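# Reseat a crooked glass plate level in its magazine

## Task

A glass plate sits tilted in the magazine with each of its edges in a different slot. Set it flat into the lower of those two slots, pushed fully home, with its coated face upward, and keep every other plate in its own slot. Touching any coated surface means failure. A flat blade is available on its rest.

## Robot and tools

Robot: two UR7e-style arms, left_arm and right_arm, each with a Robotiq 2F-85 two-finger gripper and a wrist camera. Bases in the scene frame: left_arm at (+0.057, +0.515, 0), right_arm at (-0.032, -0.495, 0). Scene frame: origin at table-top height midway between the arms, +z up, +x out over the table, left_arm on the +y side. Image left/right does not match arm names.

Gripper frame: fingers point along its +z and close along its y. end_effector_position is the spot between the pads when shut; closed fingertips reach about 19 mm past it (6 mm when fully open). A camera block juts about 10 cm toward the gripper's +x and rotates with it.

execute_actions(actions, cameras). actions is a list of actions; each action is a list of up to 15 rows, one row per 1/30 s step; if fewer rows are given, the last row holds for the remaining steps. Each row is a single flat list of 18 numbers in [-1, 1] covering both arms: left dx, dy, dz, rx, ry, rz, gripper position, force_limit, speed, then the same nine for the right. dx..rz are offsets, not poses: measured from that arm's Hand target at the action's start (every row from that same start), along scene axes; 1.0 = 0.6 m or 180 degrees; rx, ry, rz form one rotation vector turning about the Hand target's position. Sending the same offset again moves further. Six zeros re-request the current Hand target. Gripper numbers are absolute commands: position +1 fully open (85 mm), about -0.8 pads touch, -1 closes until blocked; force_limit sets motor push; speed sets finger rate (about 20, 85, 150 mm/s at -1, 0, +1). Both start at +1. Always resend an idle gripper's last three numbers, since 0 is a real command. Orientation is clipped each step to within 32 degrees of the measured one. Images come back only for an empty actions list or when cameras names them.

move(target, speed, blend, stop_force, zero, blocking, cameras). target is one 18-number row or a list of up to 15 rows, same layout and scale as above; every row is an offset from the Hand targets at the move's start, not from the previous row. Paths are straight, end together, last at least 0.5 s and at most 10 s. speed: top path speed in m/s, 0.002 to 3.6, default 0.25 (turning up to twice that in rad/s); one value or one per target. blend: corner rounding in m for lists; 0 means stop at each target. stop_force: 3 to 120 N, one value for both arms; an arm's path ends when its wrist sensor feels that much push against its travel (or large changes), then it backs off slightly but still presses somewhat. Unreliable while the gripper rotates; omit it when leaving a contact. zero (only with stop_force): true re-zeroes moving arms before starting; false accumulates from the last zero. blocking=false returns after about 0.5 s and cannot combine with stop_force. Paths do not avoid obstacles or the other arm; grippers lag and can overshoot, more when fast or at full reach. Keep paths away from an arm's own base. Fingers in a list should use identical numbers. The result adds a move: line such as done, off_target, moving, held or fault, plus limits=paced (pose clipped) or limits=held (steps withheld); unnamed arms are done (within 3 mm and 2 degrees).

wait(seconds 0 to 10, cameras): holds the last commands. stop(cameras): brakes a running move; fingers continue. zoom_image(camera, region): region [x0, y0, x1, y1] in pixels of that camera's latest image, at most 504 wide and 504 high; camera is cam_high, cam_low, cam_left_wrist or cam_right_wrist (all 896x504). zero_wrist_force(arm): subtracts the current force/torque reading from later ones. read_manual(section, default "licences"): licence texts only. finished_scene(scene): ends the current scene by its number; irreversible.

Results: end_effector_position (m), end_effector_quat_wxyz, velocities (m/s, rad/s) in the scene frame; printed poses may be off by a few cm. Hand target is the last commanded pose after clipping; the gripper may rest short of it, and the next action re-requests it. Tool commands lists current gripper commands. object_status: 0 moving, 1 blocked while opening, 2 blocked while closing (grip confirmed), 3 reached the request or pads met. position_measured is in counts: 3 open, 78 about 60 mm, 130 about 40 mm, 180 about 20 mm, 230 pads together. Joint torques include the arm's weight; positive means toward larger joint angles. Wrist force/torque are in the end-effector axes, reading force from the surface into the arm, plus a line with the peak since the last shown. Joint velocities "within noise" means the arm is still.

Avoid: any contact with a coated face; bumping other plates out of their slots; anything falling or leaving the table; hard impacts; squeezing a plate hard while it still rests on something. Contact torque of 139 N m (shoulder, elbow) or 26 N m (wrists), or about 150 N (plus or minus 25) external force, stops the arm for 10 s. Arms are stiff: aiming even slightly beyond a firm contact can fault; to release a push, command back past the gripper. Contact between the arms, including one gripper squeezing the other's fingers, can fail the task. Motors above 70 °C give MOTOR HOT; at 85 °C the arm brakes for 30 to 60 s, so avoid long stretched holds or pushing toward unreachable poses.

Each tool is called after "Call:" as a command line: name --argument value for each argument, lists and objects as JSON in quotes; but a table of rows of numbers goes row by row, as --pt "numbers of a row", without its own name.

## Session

Call:
execute_actions --actions '[]' --cameras '["all"]'

Scene clock: 0.00 s.
left_arm: end_effector_position=(+0.4515, +0.2000, +0.3785) position_measured=3 object_status=3 end_effector_quat_wxyz=(+0.227, +0.826, -0.231, +0.461) | right_arm: end_effector_position=(+0.3465, -0.2498, +0.3054) position_measured=3 object_status=3 end_effector_quat_wxyz=(+0.030, -0.297, +0.953, +0.054)
Joint positions: left_arm=[-1.13 -1.99 2.347 -2.972 -1.223 2.76] | right_arm=[4.017 -1.376 -1.842 -1.388 1.634 0.236]
Joint velocities: within noise
Joint torques (N m): no reading
Motor temperatures (°C): left_arm=[35 35 37 41 42 41] | right_arm=[41 40 36 41 45 43]
Wrist force (N): no reading
Wrist torque (N m): no reading
Wrist force, peak (N): no reading
Hand target: left_arm +0.4515, +0.2000, +0.3785; +0.227, +0.826, -0.231, +0.461 | right_arm +0.3465, -0.2498, +0.3054; +0.030, -0.297, +0.953, +0.054
Tool commands: left_gripper/position=+1.0 left_gripper/force_limit=+1.0 left_gripper/speed=+1.0 right_gripper/position=+1.0 right_gripper/force_limit=+1.0 right_gripper/speed=+1.0
camera_calibration:
cam_left_wrist: T_world_to_cam=[[-0.59561, -0.789319, 0.149078, 0.377479], [-0.656801, 0.3717, -0.656088, 0.488094], [0.46245, -0.488687, -0.739814, 0.299183], [0, 0, 0, 1]] pos_world=[0.407054, 0.262734, 0.485298]
cam_right_wrist: T_world_to_cam=[[-0.559097, 0.823999, 0.0918475, 0.382601], [0.76665, 0.471621, 0.435686, -0.272382], [0.315687, 0.314006, -0.8954, 0.376011], [0, 0, 0, 1]] pos_world=[0.304031, -0.304872, 0.420213]

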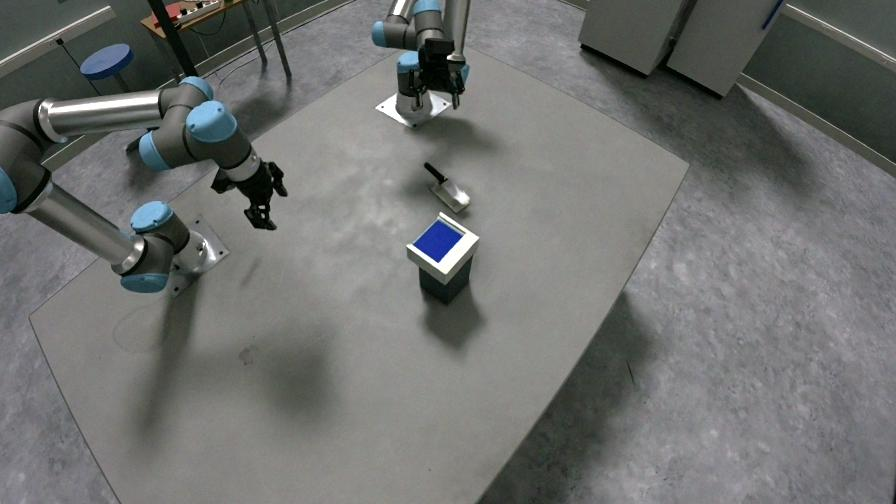

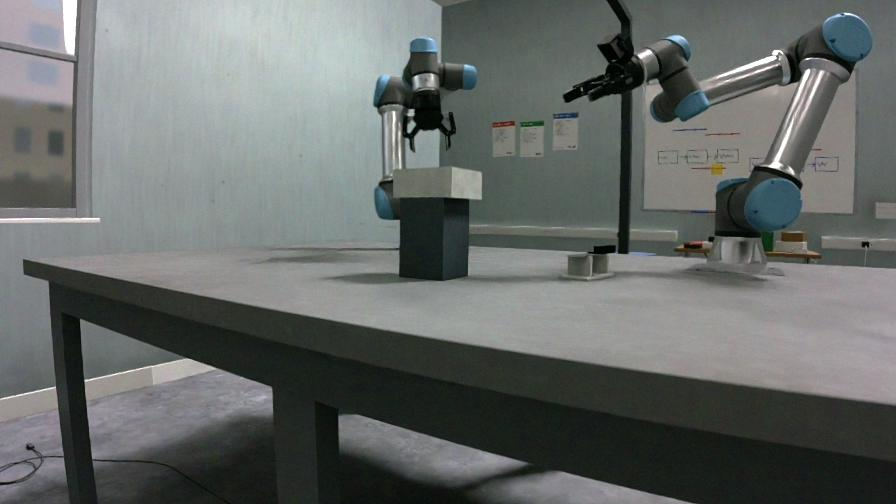

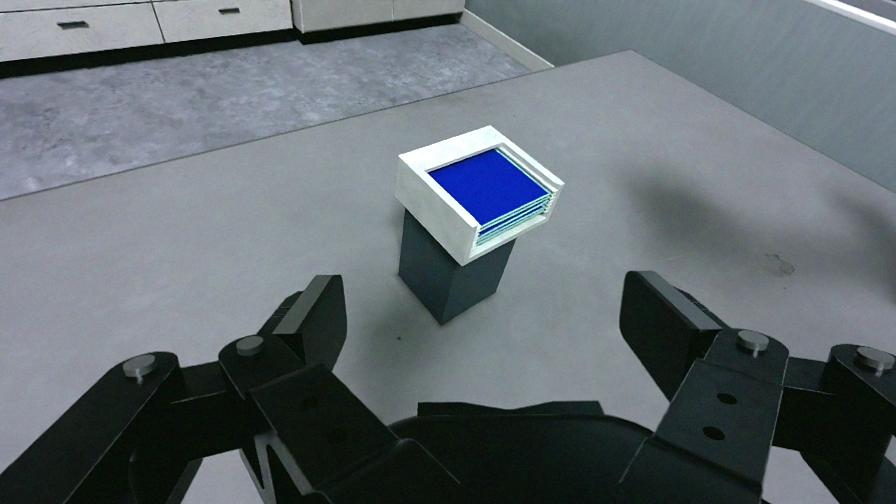

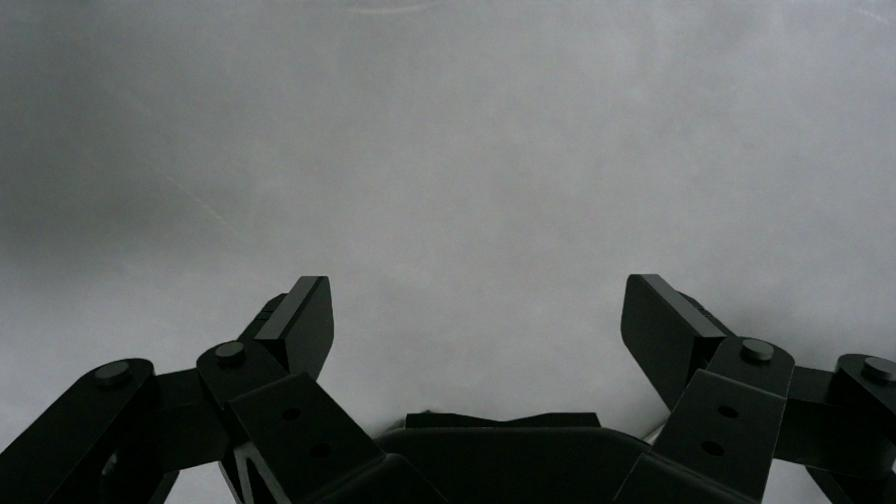

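Call:
zoom_image --camera "cam_left_wrist" --region '[380, 110, 580, 340]'

Call:
zoom_image --camera "cam_high" --region '[380, 150, 520, 320]'

Call:
zoom_image --camera "cam_low" --region '[380, 150, 640, 300]'

Scaled by 2.191 from the camera's 896x504 image, which has a finer 1280x720 frame.

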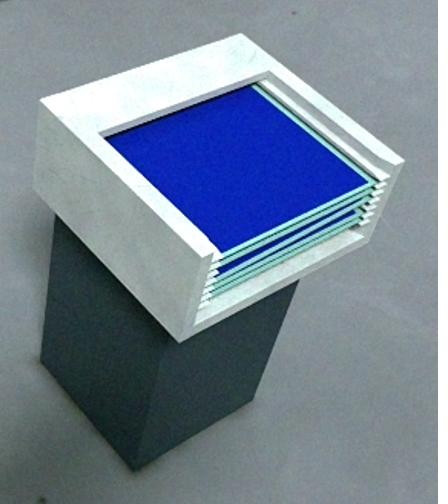

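Scaled by 2.965 from the camera's 896x504 image, which has a finer 1280x720 frame.

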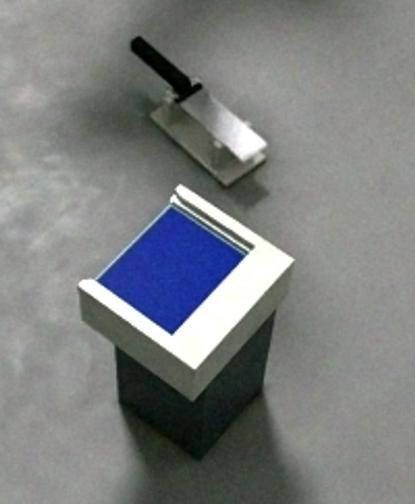

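Scaled by 1.938 from the camera's 896x504 image, which has a finer 1280x720 frame.

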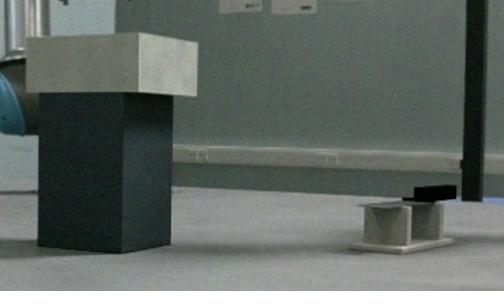

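Call:
zoom_image --camera "cam_left_wrist" --region '[450, 180, 580, 275]'

Call:
zoom_image --camera "cam_left_wrist" --region '[470, 215, 520, 260]'

Call:
zoom_image --camera "cam_left_wrist" --region '[525, 180, 570, 225]'

Scaled by 3.877 from the camera's 896x504 image, which has a finer 1280x720 frame.

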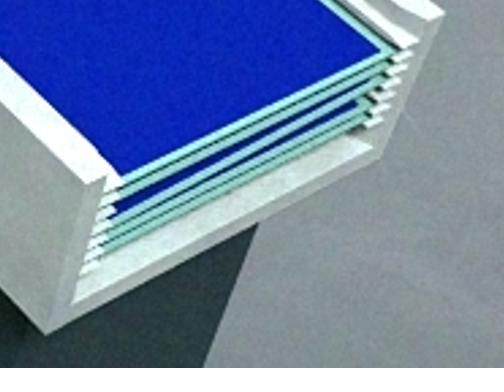

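Scaled by 10.080 from the camera's 896x504 image, which has a finer 1280x720 frame.

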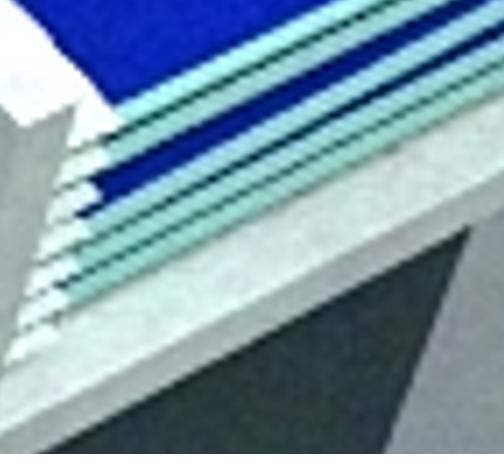

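Scaled by 11.200 from the camera's 896x504 image, which has a finer 1280x720 frame.

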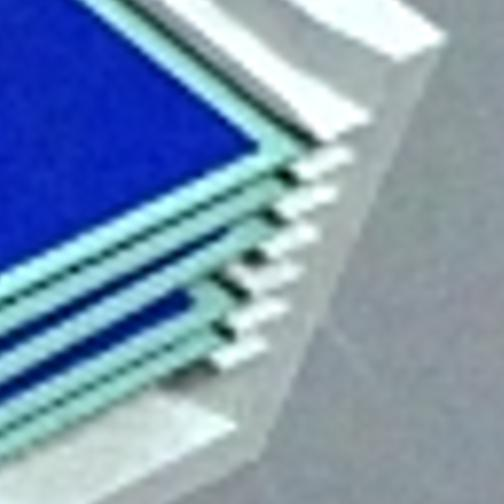

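Call:
move --target '[-0.07917,0.06083,-0.36417,0.16131,0.30705,0.14127,-0.2,-1,0,0.08417,0.213,-0.16983,0.16623,-0.32066,-0.05148,1,1,1]' --speed 0.4 --cameras '["cam_left_wrist", "cam_right_wrist"]'

Scene clock: 46.77 s.
left_arm: end_effector_position=(+0.4040, +0.2365, +0.1600) position_measured=154 object_status=3 end_effector_quat_wxyz=(+0.000, +1.000, -0.026, +0.000) | right_arm: end_effector_position=(+0.3970, -0.1220, +0.2035) position_measured=3 object_status=3 end_effector_quat_wxyz=(+0.557, -0.195, +0.796, +0.137)
Joint positions: left_arm=[-0.984 -1.639 2.086 -2.017 -1.572 2.212] | right_arm=[4.466 -1.865 -2.479 0.719 0.827 0.343]
Joint torques (N m): left_arm=[13.16 -12.31 -29.58 -1.46 -2 0.71] | right_arm=[-14.85 11.48 18.23 4.07 1.45 -2.68]
Wrist force (N): left_arm=[-1.8 -1.3 -1.2] | right_arm=[-0.2 0.0 -1.2]
Wrist torque (N m): left_arm=[0.01 -0.09 -0.16] | right_arm=[0.12 -0.16 0.25]
Wrist force, peak (N): left_arm=[-2.3 -1.7 -0.8] | right_arm=[-0.3 0.1 -1.2]
Hand target: left_arm +0.4040, +0.2365, +0.1600; +0.000, +1.000, -0.026, +0.000 | right_arm +0.3970, -0.1220, +0.2035; +0.557, -0.195, +0.796, +0.137
Off the commanded pose: left_arm 0.000 m, 0 deg | right_arm 0.000 m, 0 deg.
move: done
camera_calibration:
cam_left_wrist: T_world_to_cam=[[-0.0658033, -0.997829, -0.00265457, 0.270127], [-0.93826, 0.060969, 0.340517, 0.327743], [-0.339616, 0.0248978, -0.940235, 0.41198], [0, 0, 0, 1]] pos_world=[0.465198, 0.239302, 0.276473]
cam_right_wrist: T_world_to_cam=[[-0.463508, 0.885975, 0.0144438, 0.300236], [-0.00629144, -0.0195907, 0.999788, -0.194891], [0.886071, 0.463319, 0.0146545, -0.164625], [0, 0, 0, 1]] pos_world=[0.283804, -0.193546, 0.192926]
Images, in order (width x height): cam_left_wrist 896x504, cam_right_wrist 896x504.

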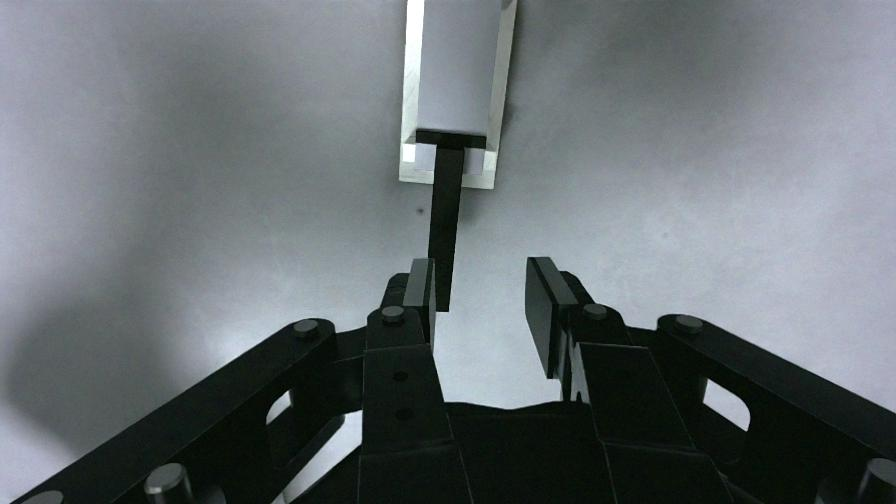

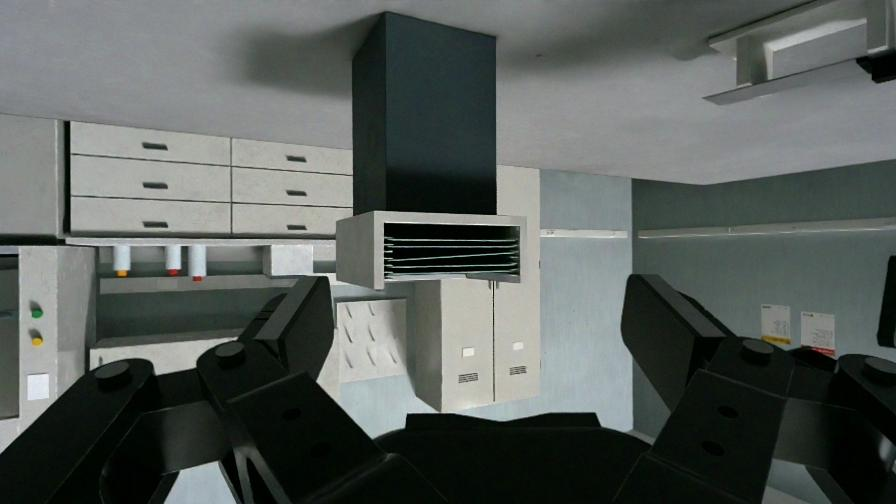

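Call:
zoom_image --camera "cam_right_wrist" --region '[375, 205, 535, 295]'

Call:
zoom_image --camera "cam_left_wrist" --region '[395, 115, 515, 205]'

Call:
zoom_image --camera "cam_left_wrist" --region '[395, 190, 515, 320]'

Scaled by 3.150 from the camera's 896x504 image, which has a finer 1280x720 frame.

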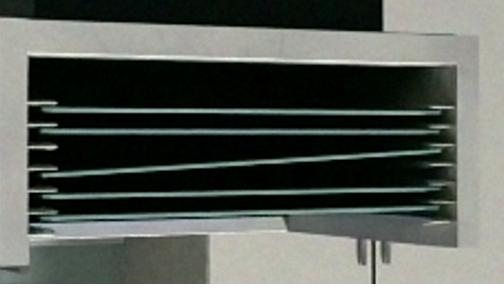

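Scaled by 4.200 from the camera's 896x504 image, which has a finer 1280x720 frame.

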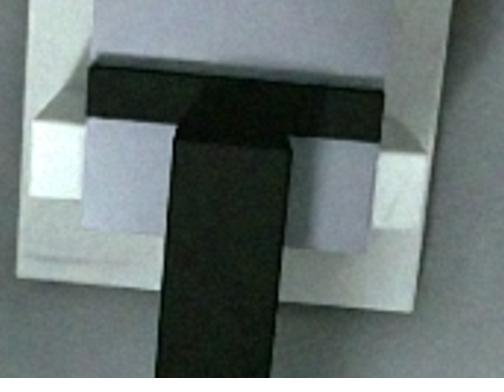

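Scaled by 3.877 from the camera's 896x504 image, which has a finer 1280x720 frame.

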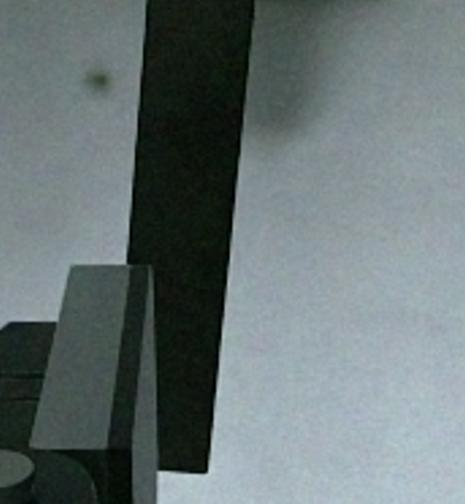

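Call:
zoom_image --camera "cam_right_wrist" --region '[380, 228, 430, 288]'

Call:
zoom_image --camera "cam_right_wrist" --region '[480, 228, 530, 288]'

Scaled by 8.400 from the camera's 896x504 image, which has a finer 1280x720 frame.

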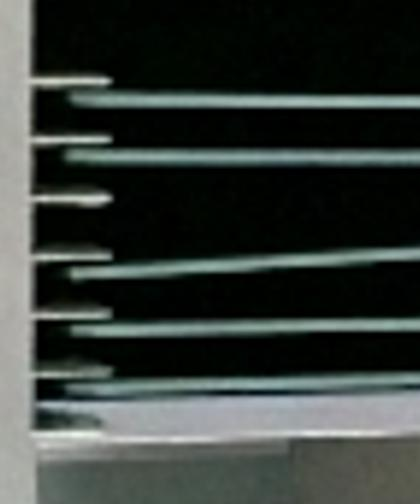

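Scaled by 8.400 from the camera's 896x504 image, which has a finer 1280x720 frame.

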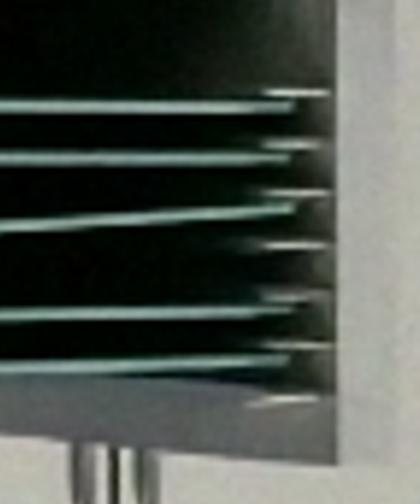

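Call:
zoom_image --camera "cam_left_wrist" --region '[400, 240, 580, 400]'

Scaled by 2.800 from the camera's 896x504 image, which has a finer 1280x720 frame.

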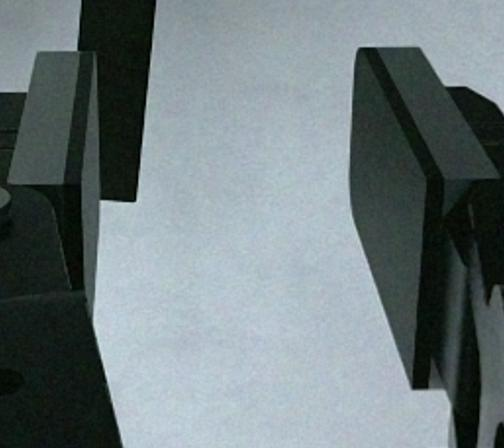

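Call:
move --target '[0.00198,0.02222,-0.1,0,0,-0.03167,-0.2,-1,0,0,0,0,0,0,0,1,1,1]' --speed 0.2 --cameras '["cam_left_wrist"]'

Call:
zoom_image --camera "cam_left_wrist" --region '[390, 120, 590, 320]'

Scene clock: 84.40 s.
left_arm: end_effector_position=(+0.4052, +0.2499, +0.1001) position_measured=154 object_status=3 end_effector_quat_wxyz=(+0.000, +0.997, -0.075, +0.000) | right_arm: end_effector_position=(+0.3970, -0.1220, +0.2035) position_measured=3 object_status=3 end_effector_quat_wxyz=(+0.557, -0.195, +0.796, +0.137)
Joint positions: left_arm=[-0.964 -1.572 2.2 -2.198 -1.572 2.332] | right_arm=[4.466 -1.866 -2.479 0.72 0.827 0.342]
Joint torques (N m): left_arm=[12.87 -14.69 -11.08 -4.45 -2.13 2.61] | right_arm=[-13.92 11.44 16.75 4.19 1.83 -2.58]
Wrist force (N): left_arm=[-2.2 -1.3 -1.5] | right_arm=[-0.6 0.1 -0.7]
Wrist torque (N m): left_arm=[0.03 -0.01 -0.32] | right_arm=[0.13 -0.10 0.25]
Wrist force, peak (N): left_arm=[-2.2 -1.4 -1.9] | right_arm=[-0.6 -0.1 -1.3]
Hand target: left_arm +0.4052, +0.2499, +0.1000; +0.000, +0.997, -0.075, +0.000 | right_arm +0.3970, -0.1220, +0.2035; +0.557, -0.195, +0.796, +0.137
Off the commanded pose: left_arm 0.000 m, 0 deg | right_arm 0.000 m, 0 deg.
move: done
camera_calibration:
cam_left_wrist: T_world_to_cam=[[-0.164482, -0.986376, -0.00273172, 0.320433], [-0.92755, 0.153729, 0.340614, 0.320812], [-0.335554, 0.0585587, -0.940199, 0.34564], [0, 0, 0, 1]] pos_world=[0.466255, 0.246509, 0.216572]
Images, in order (width x height): cam_left_wrist 896x504.

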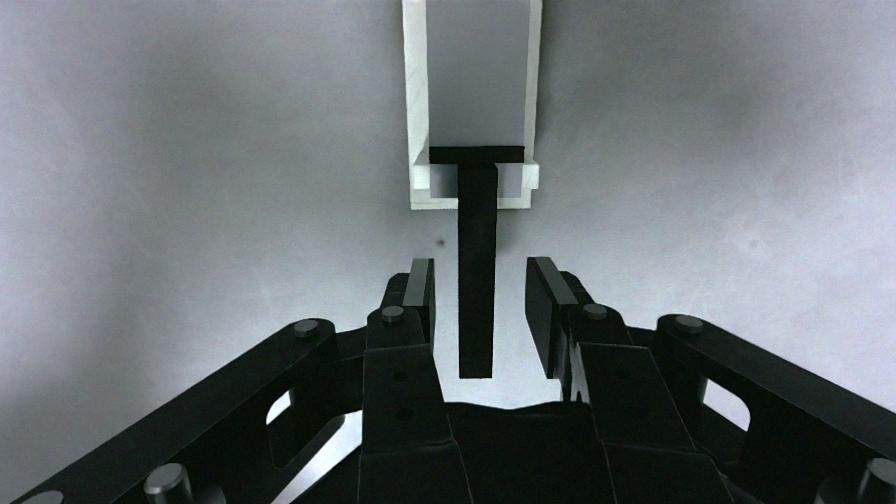

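Scaled by 2.520 from the camera's 896x504 image, which has a finer 1280x720 frame.

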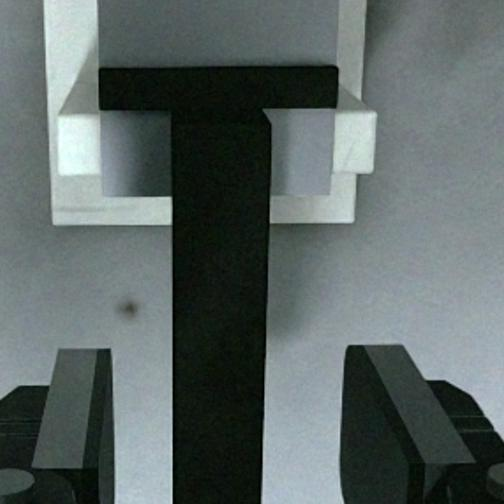

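Call:
move --pt "0 -0.00033 -0.0775 0 0 0 -0.2 -1 0 0 0 0 0 0 0 1 1 1" --pt "0 -0.00033 -0.0775 0 0 0 -1 0.2 -1 0 0 0 0 0 0 1 1 1" --speed 0.12 --cameras '["cam_left_wrist", "cam_right_wrist"]'

Scene clock: 95.00 s.
left_arm: end_effector_position=(+0.4052, +0.2497, +0.0535) position_measured=197 object_status=0 end_effector_quat_wxyz=(+0.000, +0.997, -0.075, +0.000) | right_arm: end_effector_position=(+0.3970, -0.1220, +0.2035) position_measured=3 object_status=3 end_effector_quat_wxyz=(+0.557, -0.195, +0.796, +0.137)
Joint positions: left_arm=[-0.964 -1.482 2.26 -2.348 -1.572 2.332] | right_arm=[4.466 -1.866 -2.479 0.72 0.827 0.342]
Joint torques (N m): left_arm=[12.13 -16.36 -8.99 -3.34 -1.39 2.26] | right_arm=[-14.19 12.22 14.04 4.17 1.88 -2.58]
Wrist force (N): left_arm=[-3.8 -1.1 -7.6] | right_arm=[-0.5 -0.1 -0.8]
Wrist torque (N m): left_arm=[0.13 0.09 -0.26] | right_arm=[0.11 -0.12 0.25]
Wrist force, peak (N): left_arm=[-3.7 -0.9 -7.8] | right_arm=[-0.6 -0.1 -1.3]
Hand target: left_arm +0.4052, +0.2497, +0.0535; +0.000, +0.997, -0.075, +0.000 | right_arm +0.3970, -0.1220, +0.2035; +0.557, -0.195, +0.796, +0.137
Off the commanded pose: left_arm 0.000 m, 0 deg | right_arm 0.000 m, 0 deg.
move: done
camera_calibration:
cam_left_wrist: T_world_to_cam=[[-0.16467, -0.986345, -0.00268047, 0.320196], [-0.927549, 0.153929, 0.340528, 0.336772], [-0.335465, 0.0585611, -0.940231, 0.301835], [0, 0, 0, 1]] pos_world=[0.466354, 0.246309, 0.169973]
cam_right_wrist: T_world_to_cam=[[-0.463707, 0.885871, 0.014439, 0.300275], [-0.00637785, -0.0196342, 0.999787, -0.194774], [0.885966, 0.463516, 0.0147545, -0.164574], [0, 0, 0, 1]] pos_world=[0.283805, -0.193546, 0.192825]
Images, in order (width x height): cam_left_wrist 896x504, cam_right_wrist 896x504.

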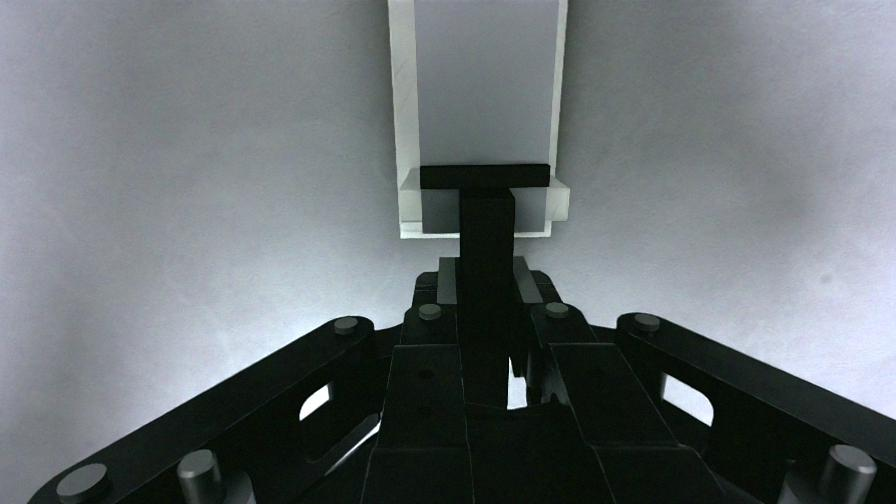

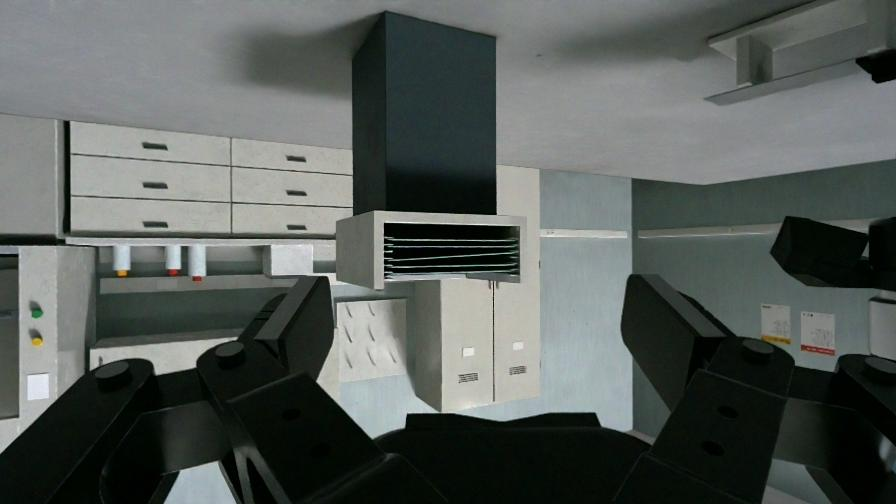

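Call:
zoom_image --camera "cam_right_wrist" --region '[330, 200, 430, 300]'

Call:
zoom_image --camera "cam_left_wrist" --region '[390, 120, 590, 320]'

Scaled by 5.040 from the camera's 896x504 image, which has a finer 1280x720 frame.

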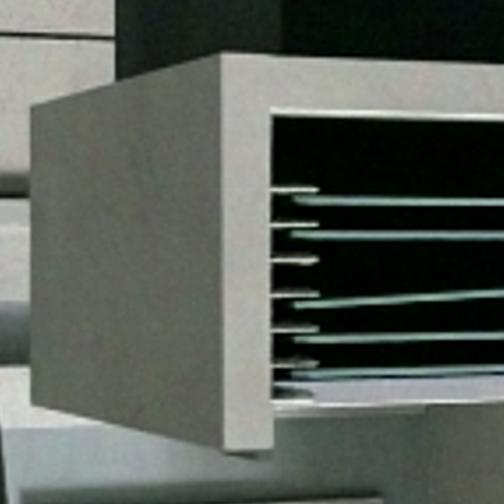

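Scaled by 2.520 from the camera's 896x504 image, which has a finer 1280x720 frame.

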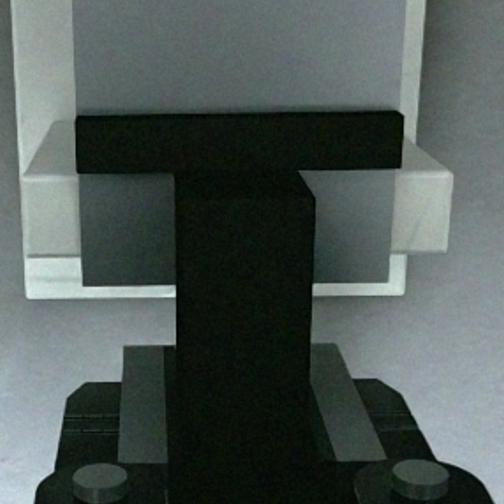

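Call:
move --pt "0 0 0.03583 0 0 0 -1 0.2 -1 0 0 0 0 0 0 1 1 1" --pt "-0.005 -0.12 0.23183 0 0 0.0272 -1 0.2 -1 0 0 0 0 0 0 1 1 1" --pt "-0.0145 -0.4425 0.23183 0 0 0.05444 -1 0.2 -1 0 0 0 0 0 0 1 1 1" --speed '[0.05,0.22,0.22]' --blend '[0.01,0.05,0]' --cameras '["cam_left_wrist", "cam_right_wrist"]'

Call:
zoom_image --camera "cam_right_wrist" --region '[370, 180, 700, 320]'

Scene clock: 125.27 s.
left_arm: end_effector_position=(+0.3965, -0.0157, +0.1926) position_measured=197 object_status=2 end_effector_quat_wxyz=(+0.000, +1.000, +0.010, +0.000) | right_arm: end_effector_position=(+0.3970, -0.1220, +0.2035) position_measured=3 object_status=3 end_effector_quat_wxyz=(+0.557, -0.195, +0.796, +0.137)
Joint positions: left_arm=[-1.218 -1.234 1.529 -1.866 -1.572 1.906] | right_arm=[4.466 -1.866 -2.479 0.72 0.827 0.342]
Joint torques (N m): left_arm=[-14.96 -31.63 -31.32 -1.69 -1.41 -1.81] | right_arm=[-14.63 12.18 11.5 4.01 1.59 -2.69]
Wrist force (N): left_arm=[-1.8 -0.9 -0.4] | right_arm=[-0.2 0.0 -1.1]
Wrist torque (N m): left_arm=[0.09 -0.08 -0.15] | right_arm=[0.12 -0.16 0.26]
Wrist force, peak (N): left_arm=[-4.0 -1.3 -8.1] | right_arm=[-0.6 -0.2 -1.4]
Hand target: left_arm +0.3965, -0.0158, +0.1926; +0.000, +1.000, +0.010, +0.000 | right_arm +0.3970, -0.1220, +0.2035; +0.557, -0.195, +0.796, +0.137
Off the commanded pose: left_arm 0.000 m, 0 deg | right_arm 0.000 m, 0 deg.
move: done
camera_calibration:
cam_left_wrist: T_world_to_cam=[[0.00552977, -0.999981, -0.00263697, -0.0103248], [-0.940219, -0.00609724, 0.340517, 0.324606], [-0.340526, 0.000596348, -0.940235, 0.446307], [0, 0, 0, 1]] pos_world=[0.457237, -0.00861151, 0.309073]
cam_right_wrist: T_world_to_cam=[[-0.463707, 0.885871, 0.014439, 0.300275], [-0.00637785, -0.0196342, 0.999787, -0.194774], [0.885966, 0.463516, 0.0147545, -0.164574], [0, 0, 0, 1]] pos_world=[0.283805, -0.193546, 0.192825]
Images, in order (width x height): cam_left_wrist 896x504, cam_right_wrist 896x504.

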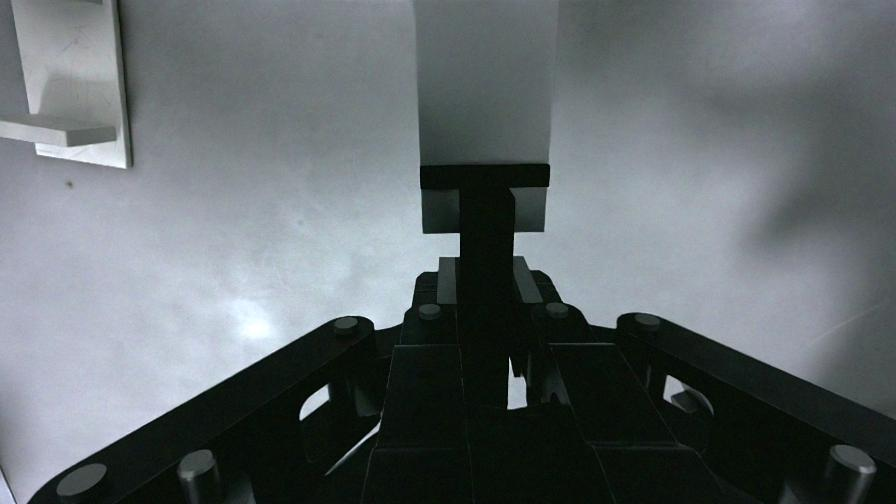

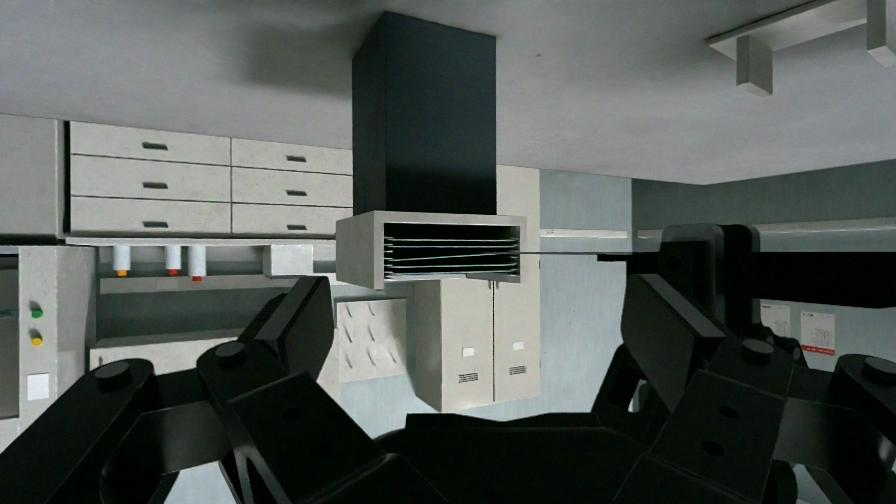

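Scaled by 1.527 from the camera's 896x504 image, which has a finer 1280x720 frame.

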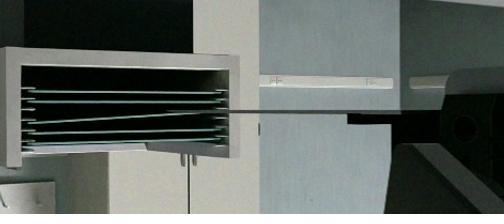

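Call:
zero_wrist_force --arm "left_arm"

Call:
zoom_image --camera "cam_right_wrist" --region '[470, 225, 530, 285]'

Call:
zoom_image --camera "cam_right_wrist" --region '[550, 220, 640, 290]'

Wrist force sensor zeroed.

Scaled by 8.400 from the camera's 896x504 image, which has a finer 1280x720 frame.

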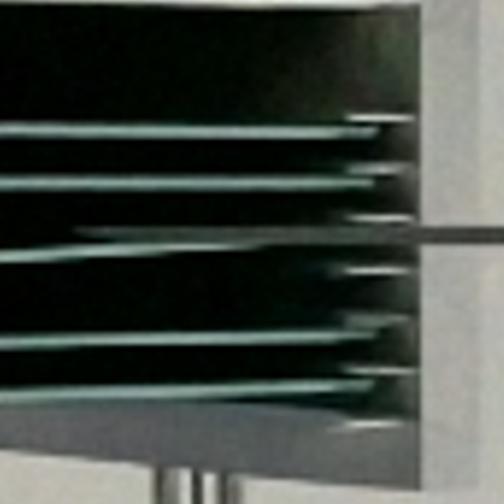

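Scaled by 5.600 from the camera's 896x504 image, which has a finer 1280x720 frame.

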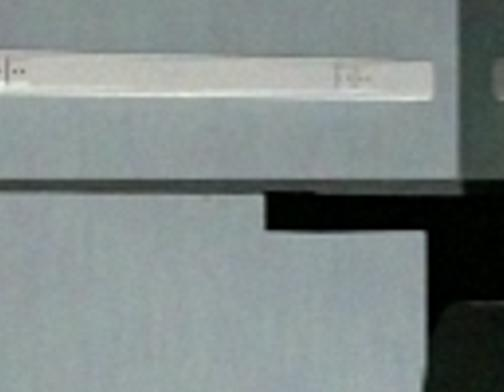

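Call:
move --target '[0.05,-0.00583,-0.00067,-0.015164,-0.000304,0,-1,0.2,-1,0,0,0,0,0,0,1,1,1]' --speed 0.06 --cameras '["cam_left_wrist", "cam_right_wrist"]'

Call:
zoom_image --camera "cam_right_wrist" --region '[375, 225, 435, 285]'

Call:
zoom_image --camera "cam_right_wrist" --region '[425, 225, 485, 285]'

Call:
zoom_image --camera "cam_right_wrist" --region '[475, 225, 535, 285]'

Scene clock: 150.73 s.
left_arm: end_effector_position=(+0.4262, -0.0193, +0.1922) position_measured=197 object_status=2 end_effector_quat_wxyz=(+0.024, +1.000, +0.010, +0.000) | right_arm: end_effector_position=(+0.3970, -0.1220, +0.2035) position_measured=3 object_status=3 end_effector_quat_wxyz=(+0.557, -0.195, +0.796, +0.137)
Joint positions: left_arm=[-1.169 -1.208 1.507 -1.913 -1.589 1.955] | right_arm=[4.466 -1.866 -2.479 0.72 0.827 0.342]
Joint torques (N m): left_arm=[12.72 -32.42 -32.59 -4.32 -2.06 2.81] | right_arm=[-13.75 11.81 8.21 3.9 1.71 -2.44]
Wrist force (N, zeroed by zero_wrist_force on left_arm): left_arm=[-0.1 0.0 -0.1] | right_arm=[-0.4 0.0 -1.0]
Wrist torque (N m, zeroed by zero_wrist_force on left_arm): left_arm=[0.00 0.03 -0.16] | right_arm=[0.13 -0.13 0.26]
Wrist force, peak (N, zeroed by zero_wrist_force on left_arm): left_arm=[-0.9 -0.2 -0.2] | right_arm=[-0.6 0.2 -1.3]
Hand target: left_arm +0.4265, -0.0193, +0.1922; +0.024, +1.000, +0.010, +0.000 | right_arm +0.3970, -0.1220, +0.2035; +0.557, -0.195, +0.796, +0.137
Off the commanded pose: left_arm 0.000 m, 0 deg | right_arm 0.000 m, 0 deg.
move: done
camera_calibration:
cam_left_wrist: T_world_to_cam=[[0.00559649, -0.998992, 0.0445275, -0.0230955], [-0.94054, 0.00986504, 0.33954, 0.353393], [-0.339637, -0.0437801, -0.939537, 0.454683], [0, 0, 0, 1]] pos_world=[0.486936, -0.00665238, 0.308229]
cam_right_wrist: T_world_to_cam=[[-0.463707, 0.885871, 0.014439, 0.300275], [-0.00637785, -0.0196342, 0.999787, -0.194774], [0.885966, 0.463516, 0.0147545, -0.164574], [0, 0, 0, 1]] pos_world=[0.283805, -0.193546, 0.192825]
Images, in order (width x height): cam_left_wrist 896x504, cam_right_wrist 896x504.

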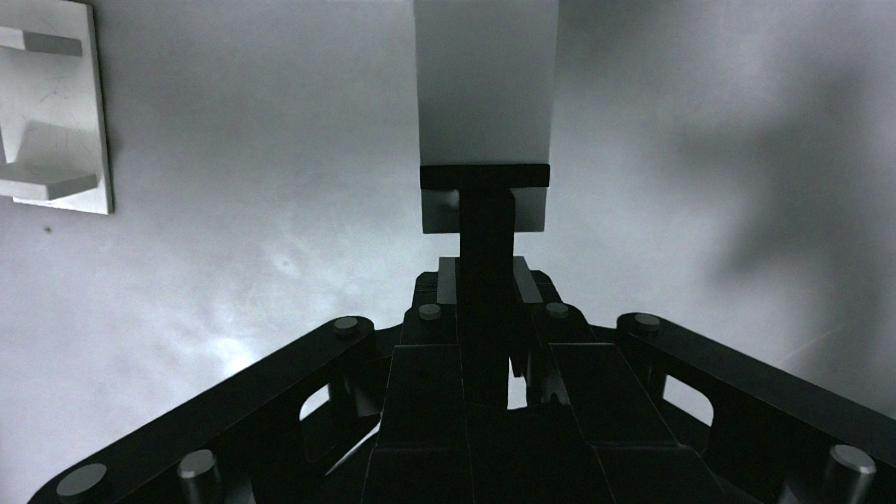

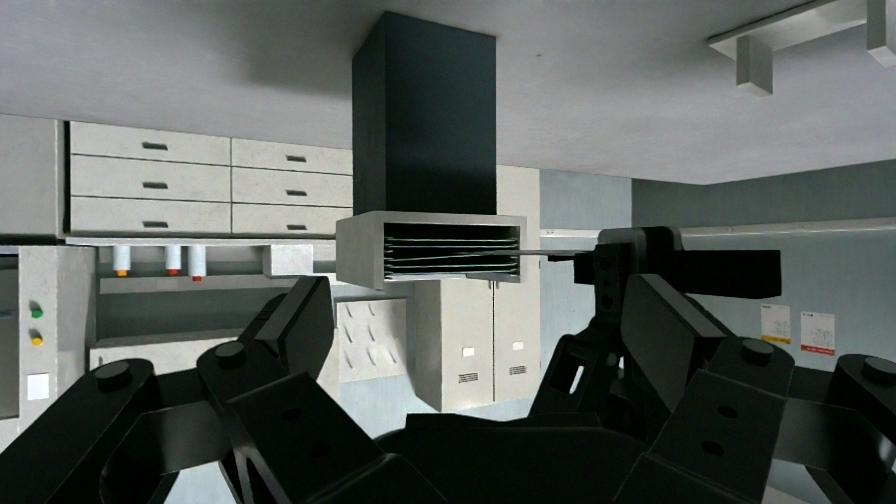

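Scaled by 8.400 from the camera's 896x504 image, which has a finer 1280x720 frame.

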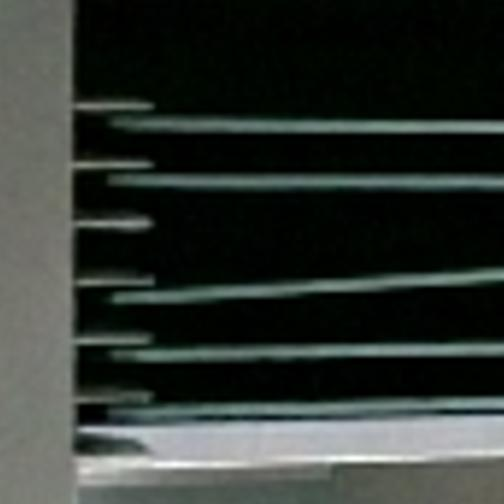

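Scaled by 8.400 from the camera's 896x504 image, which has a finer 1280x720 frame.

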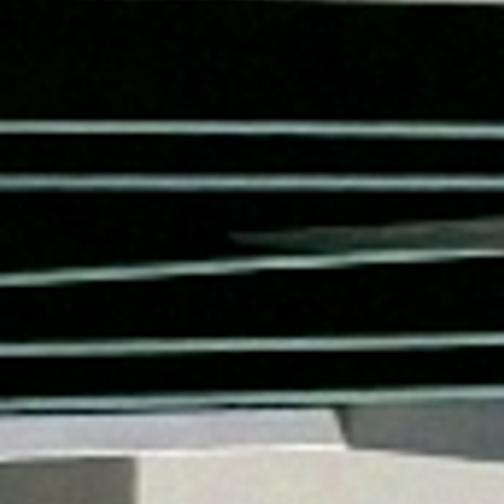

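Scaled by 8.400 from the camera's 896x504 image, which has a finer 1280x720 frame.

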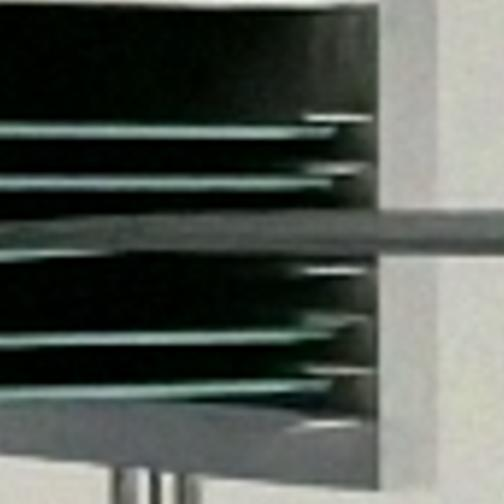

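Call:
move --target '[0.075,0.0015,-0.00025,0,0,0,-1,0.2,-1,0,0,0,0,0,0,1,1,1]' --speed 0.05 --stop_force 5 --cameras '["cam_left_wrist", "cam_right_wrist"]'

Call:
zoom_image --camera "cam_right_wrist" --region '[375, 225, 435, 285]'

Call:
zoom_image --camera "cam_right_wrist" --region '[425, 225, 485, 285]'

Call:
zoom_image --camera "cam_right_wrist" --region '[475, 225, 535, 285]'

Scene clock: 159.37 s.
left_arm: end_effector_position=(+0.4715, -0.0184, +0.1921) position_measured=197 object_status=2 end_effector_quat_wxyz=(+0.024, +1.000, +0.010, +0.000) | right_arm: end_effector_position=(+0.3970, -0.1220, +0.2035) position_measured=3 object_status=3 end_effector_quat_wxyz=(+0.557, -0.195, +0.796, +0.137)
Joint positions: left_arm=[-1.104 -1.147 1.419 -1.886 -1.592 2.02] | right_arm=[4.466 -1.866 -2.479 0.72 0.827 0.342]
Joint torques (N m): left_arm=[12.63 -35.09 -31.15 -1.69 -2.21 2.62] | right_arm=[-13.78 11.47 6.04 4.18 1.69 -2.58]
Wrist force (N, zeroed by zero_wrist_force on left_arm): left_arm=[-0.3 0.1 -0.3] | right_arm=[-0.2 -0.2 -1.0]
Wrist torque (N m, zeroed by zero_wrist_force on left_arm): left_arm=[0.01 0.05 -0.16] | right_arm=[0.09 -0.16 0.25]
Wrist force, peak (N, zeroed by zero_wrist_force on left_arm): left_arm=[-1.1 0.1 0.0] | right_arm=[-0.5 0.5 -1.3]
Hand target: left_arm +0.4715, -0.0184, +0.1921; +0.024, +1.000, +0.010, +0.000 | right_arm +0.3970, -0.1220, +0.2035; +0.557, -0.195, +0.796, +0.137
Off the commanded pose: left_arm 0.000 m, 0 deg | right_arm 0.000 m, 0 deg.
move: done
camera_calibration:
cam_left_wrist: T_world_to_cam=[[0.00563776, -0.998974, 0.0449364, -0.0225922], [-0.94051, 0.00996915, 0.33962, 0.39589], [-0.33972, -0.0441778, -0.939489, 0.470008], [0, 0, 0, 1]] pos_world=[0.532137, -0.00575178, 0.30813]
cam_right_wrist: T_world_to_cam=[[-0.463707, 0.885871, 0.014439, 0.300275], [-0.00637785, -0.0196342, 0.999787, -0.194774], [0.885966, 0.463516, 0.0147545, -0.164574], [0, 0, 0, 1]] pos_world=[0.283805, -0.193546, 0.192825]
Images, in order (width x height): cam_left_wrist 896x504, cam_right_wrist 896x504.

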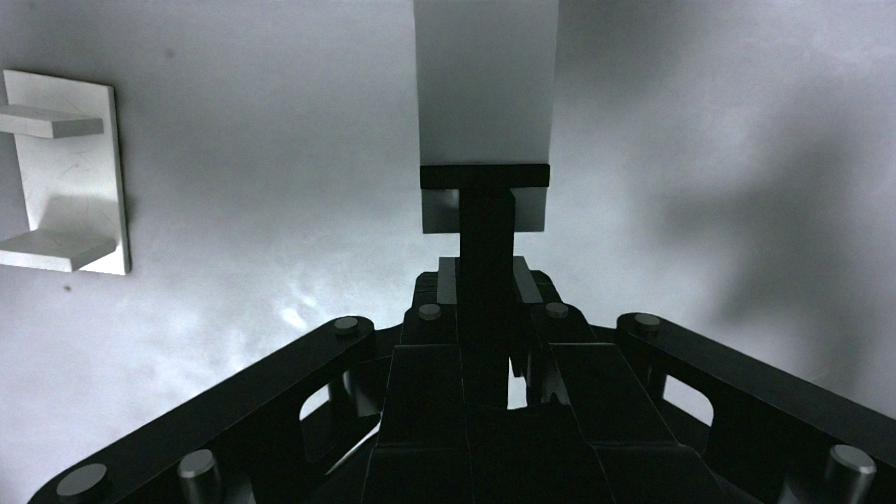

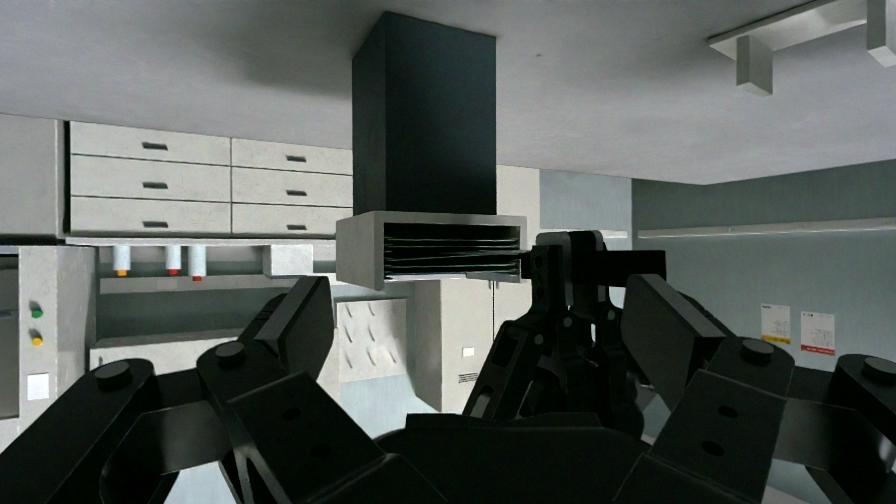

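Scaled by 8.400 from the camera's 896x504 image, which has a finer 1280x720 frame.

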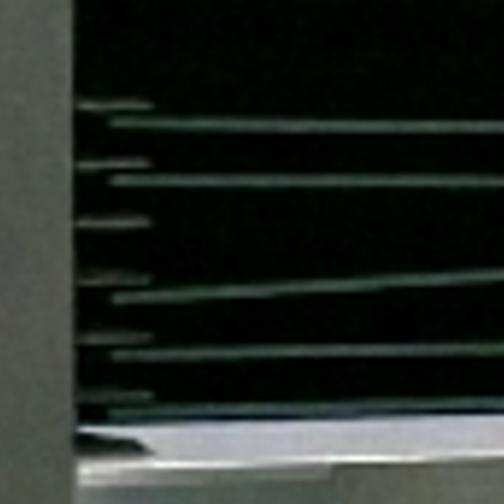

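Scaled by 8.400 from the camera's 896x504 image, which has a finer 1280x720 frame.

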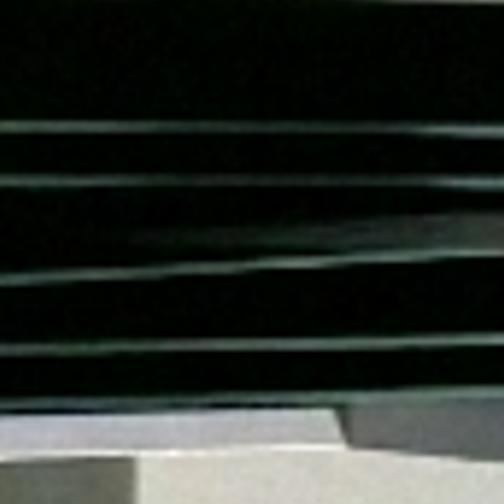

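Scaled by 8.400 from the camera's 896x504 image, which has a finer 1280x720 frame.

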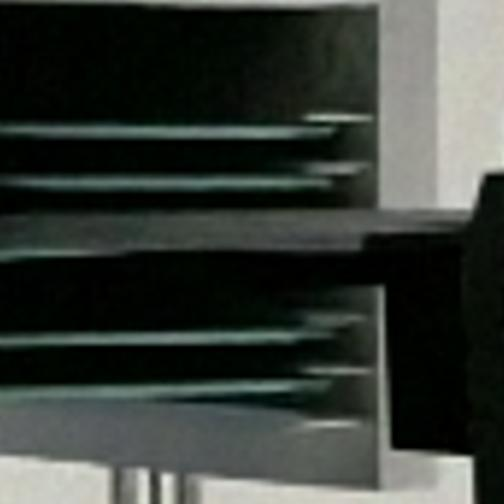

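Call:
zoom_image --camera "cam_right_wrist" --region '[425, 240, 465, 264]'

Call:
zoom_image --camera "cam_right_wrist" --region '[465, 240, 505, 264]'

Call:
zoom_image --camera "cam_right_wrist" --region '[500, 240, 540, 264]'

Scaled by 12.600 from the camera's 896x504 image, which has a finer 1280x720 frame.

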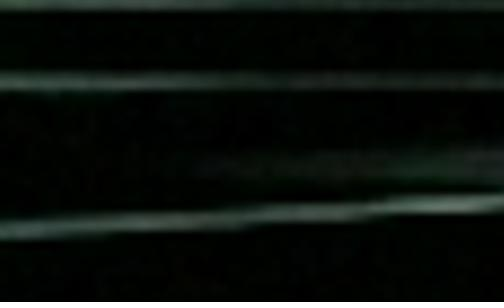

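Scaled by 12.600 from the camera's 896x504 image, which has a finer 1280x720 frame.

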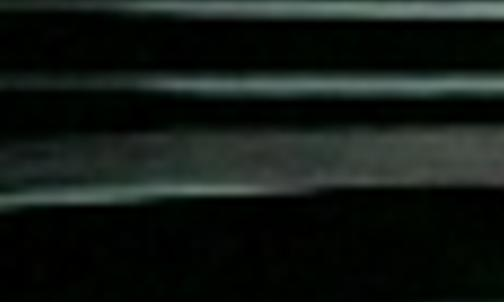

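Scaled by 12.600 from the camera's 896x504 image, which has a finer 1280x720 frame.

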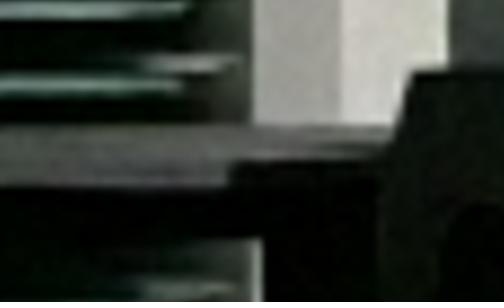

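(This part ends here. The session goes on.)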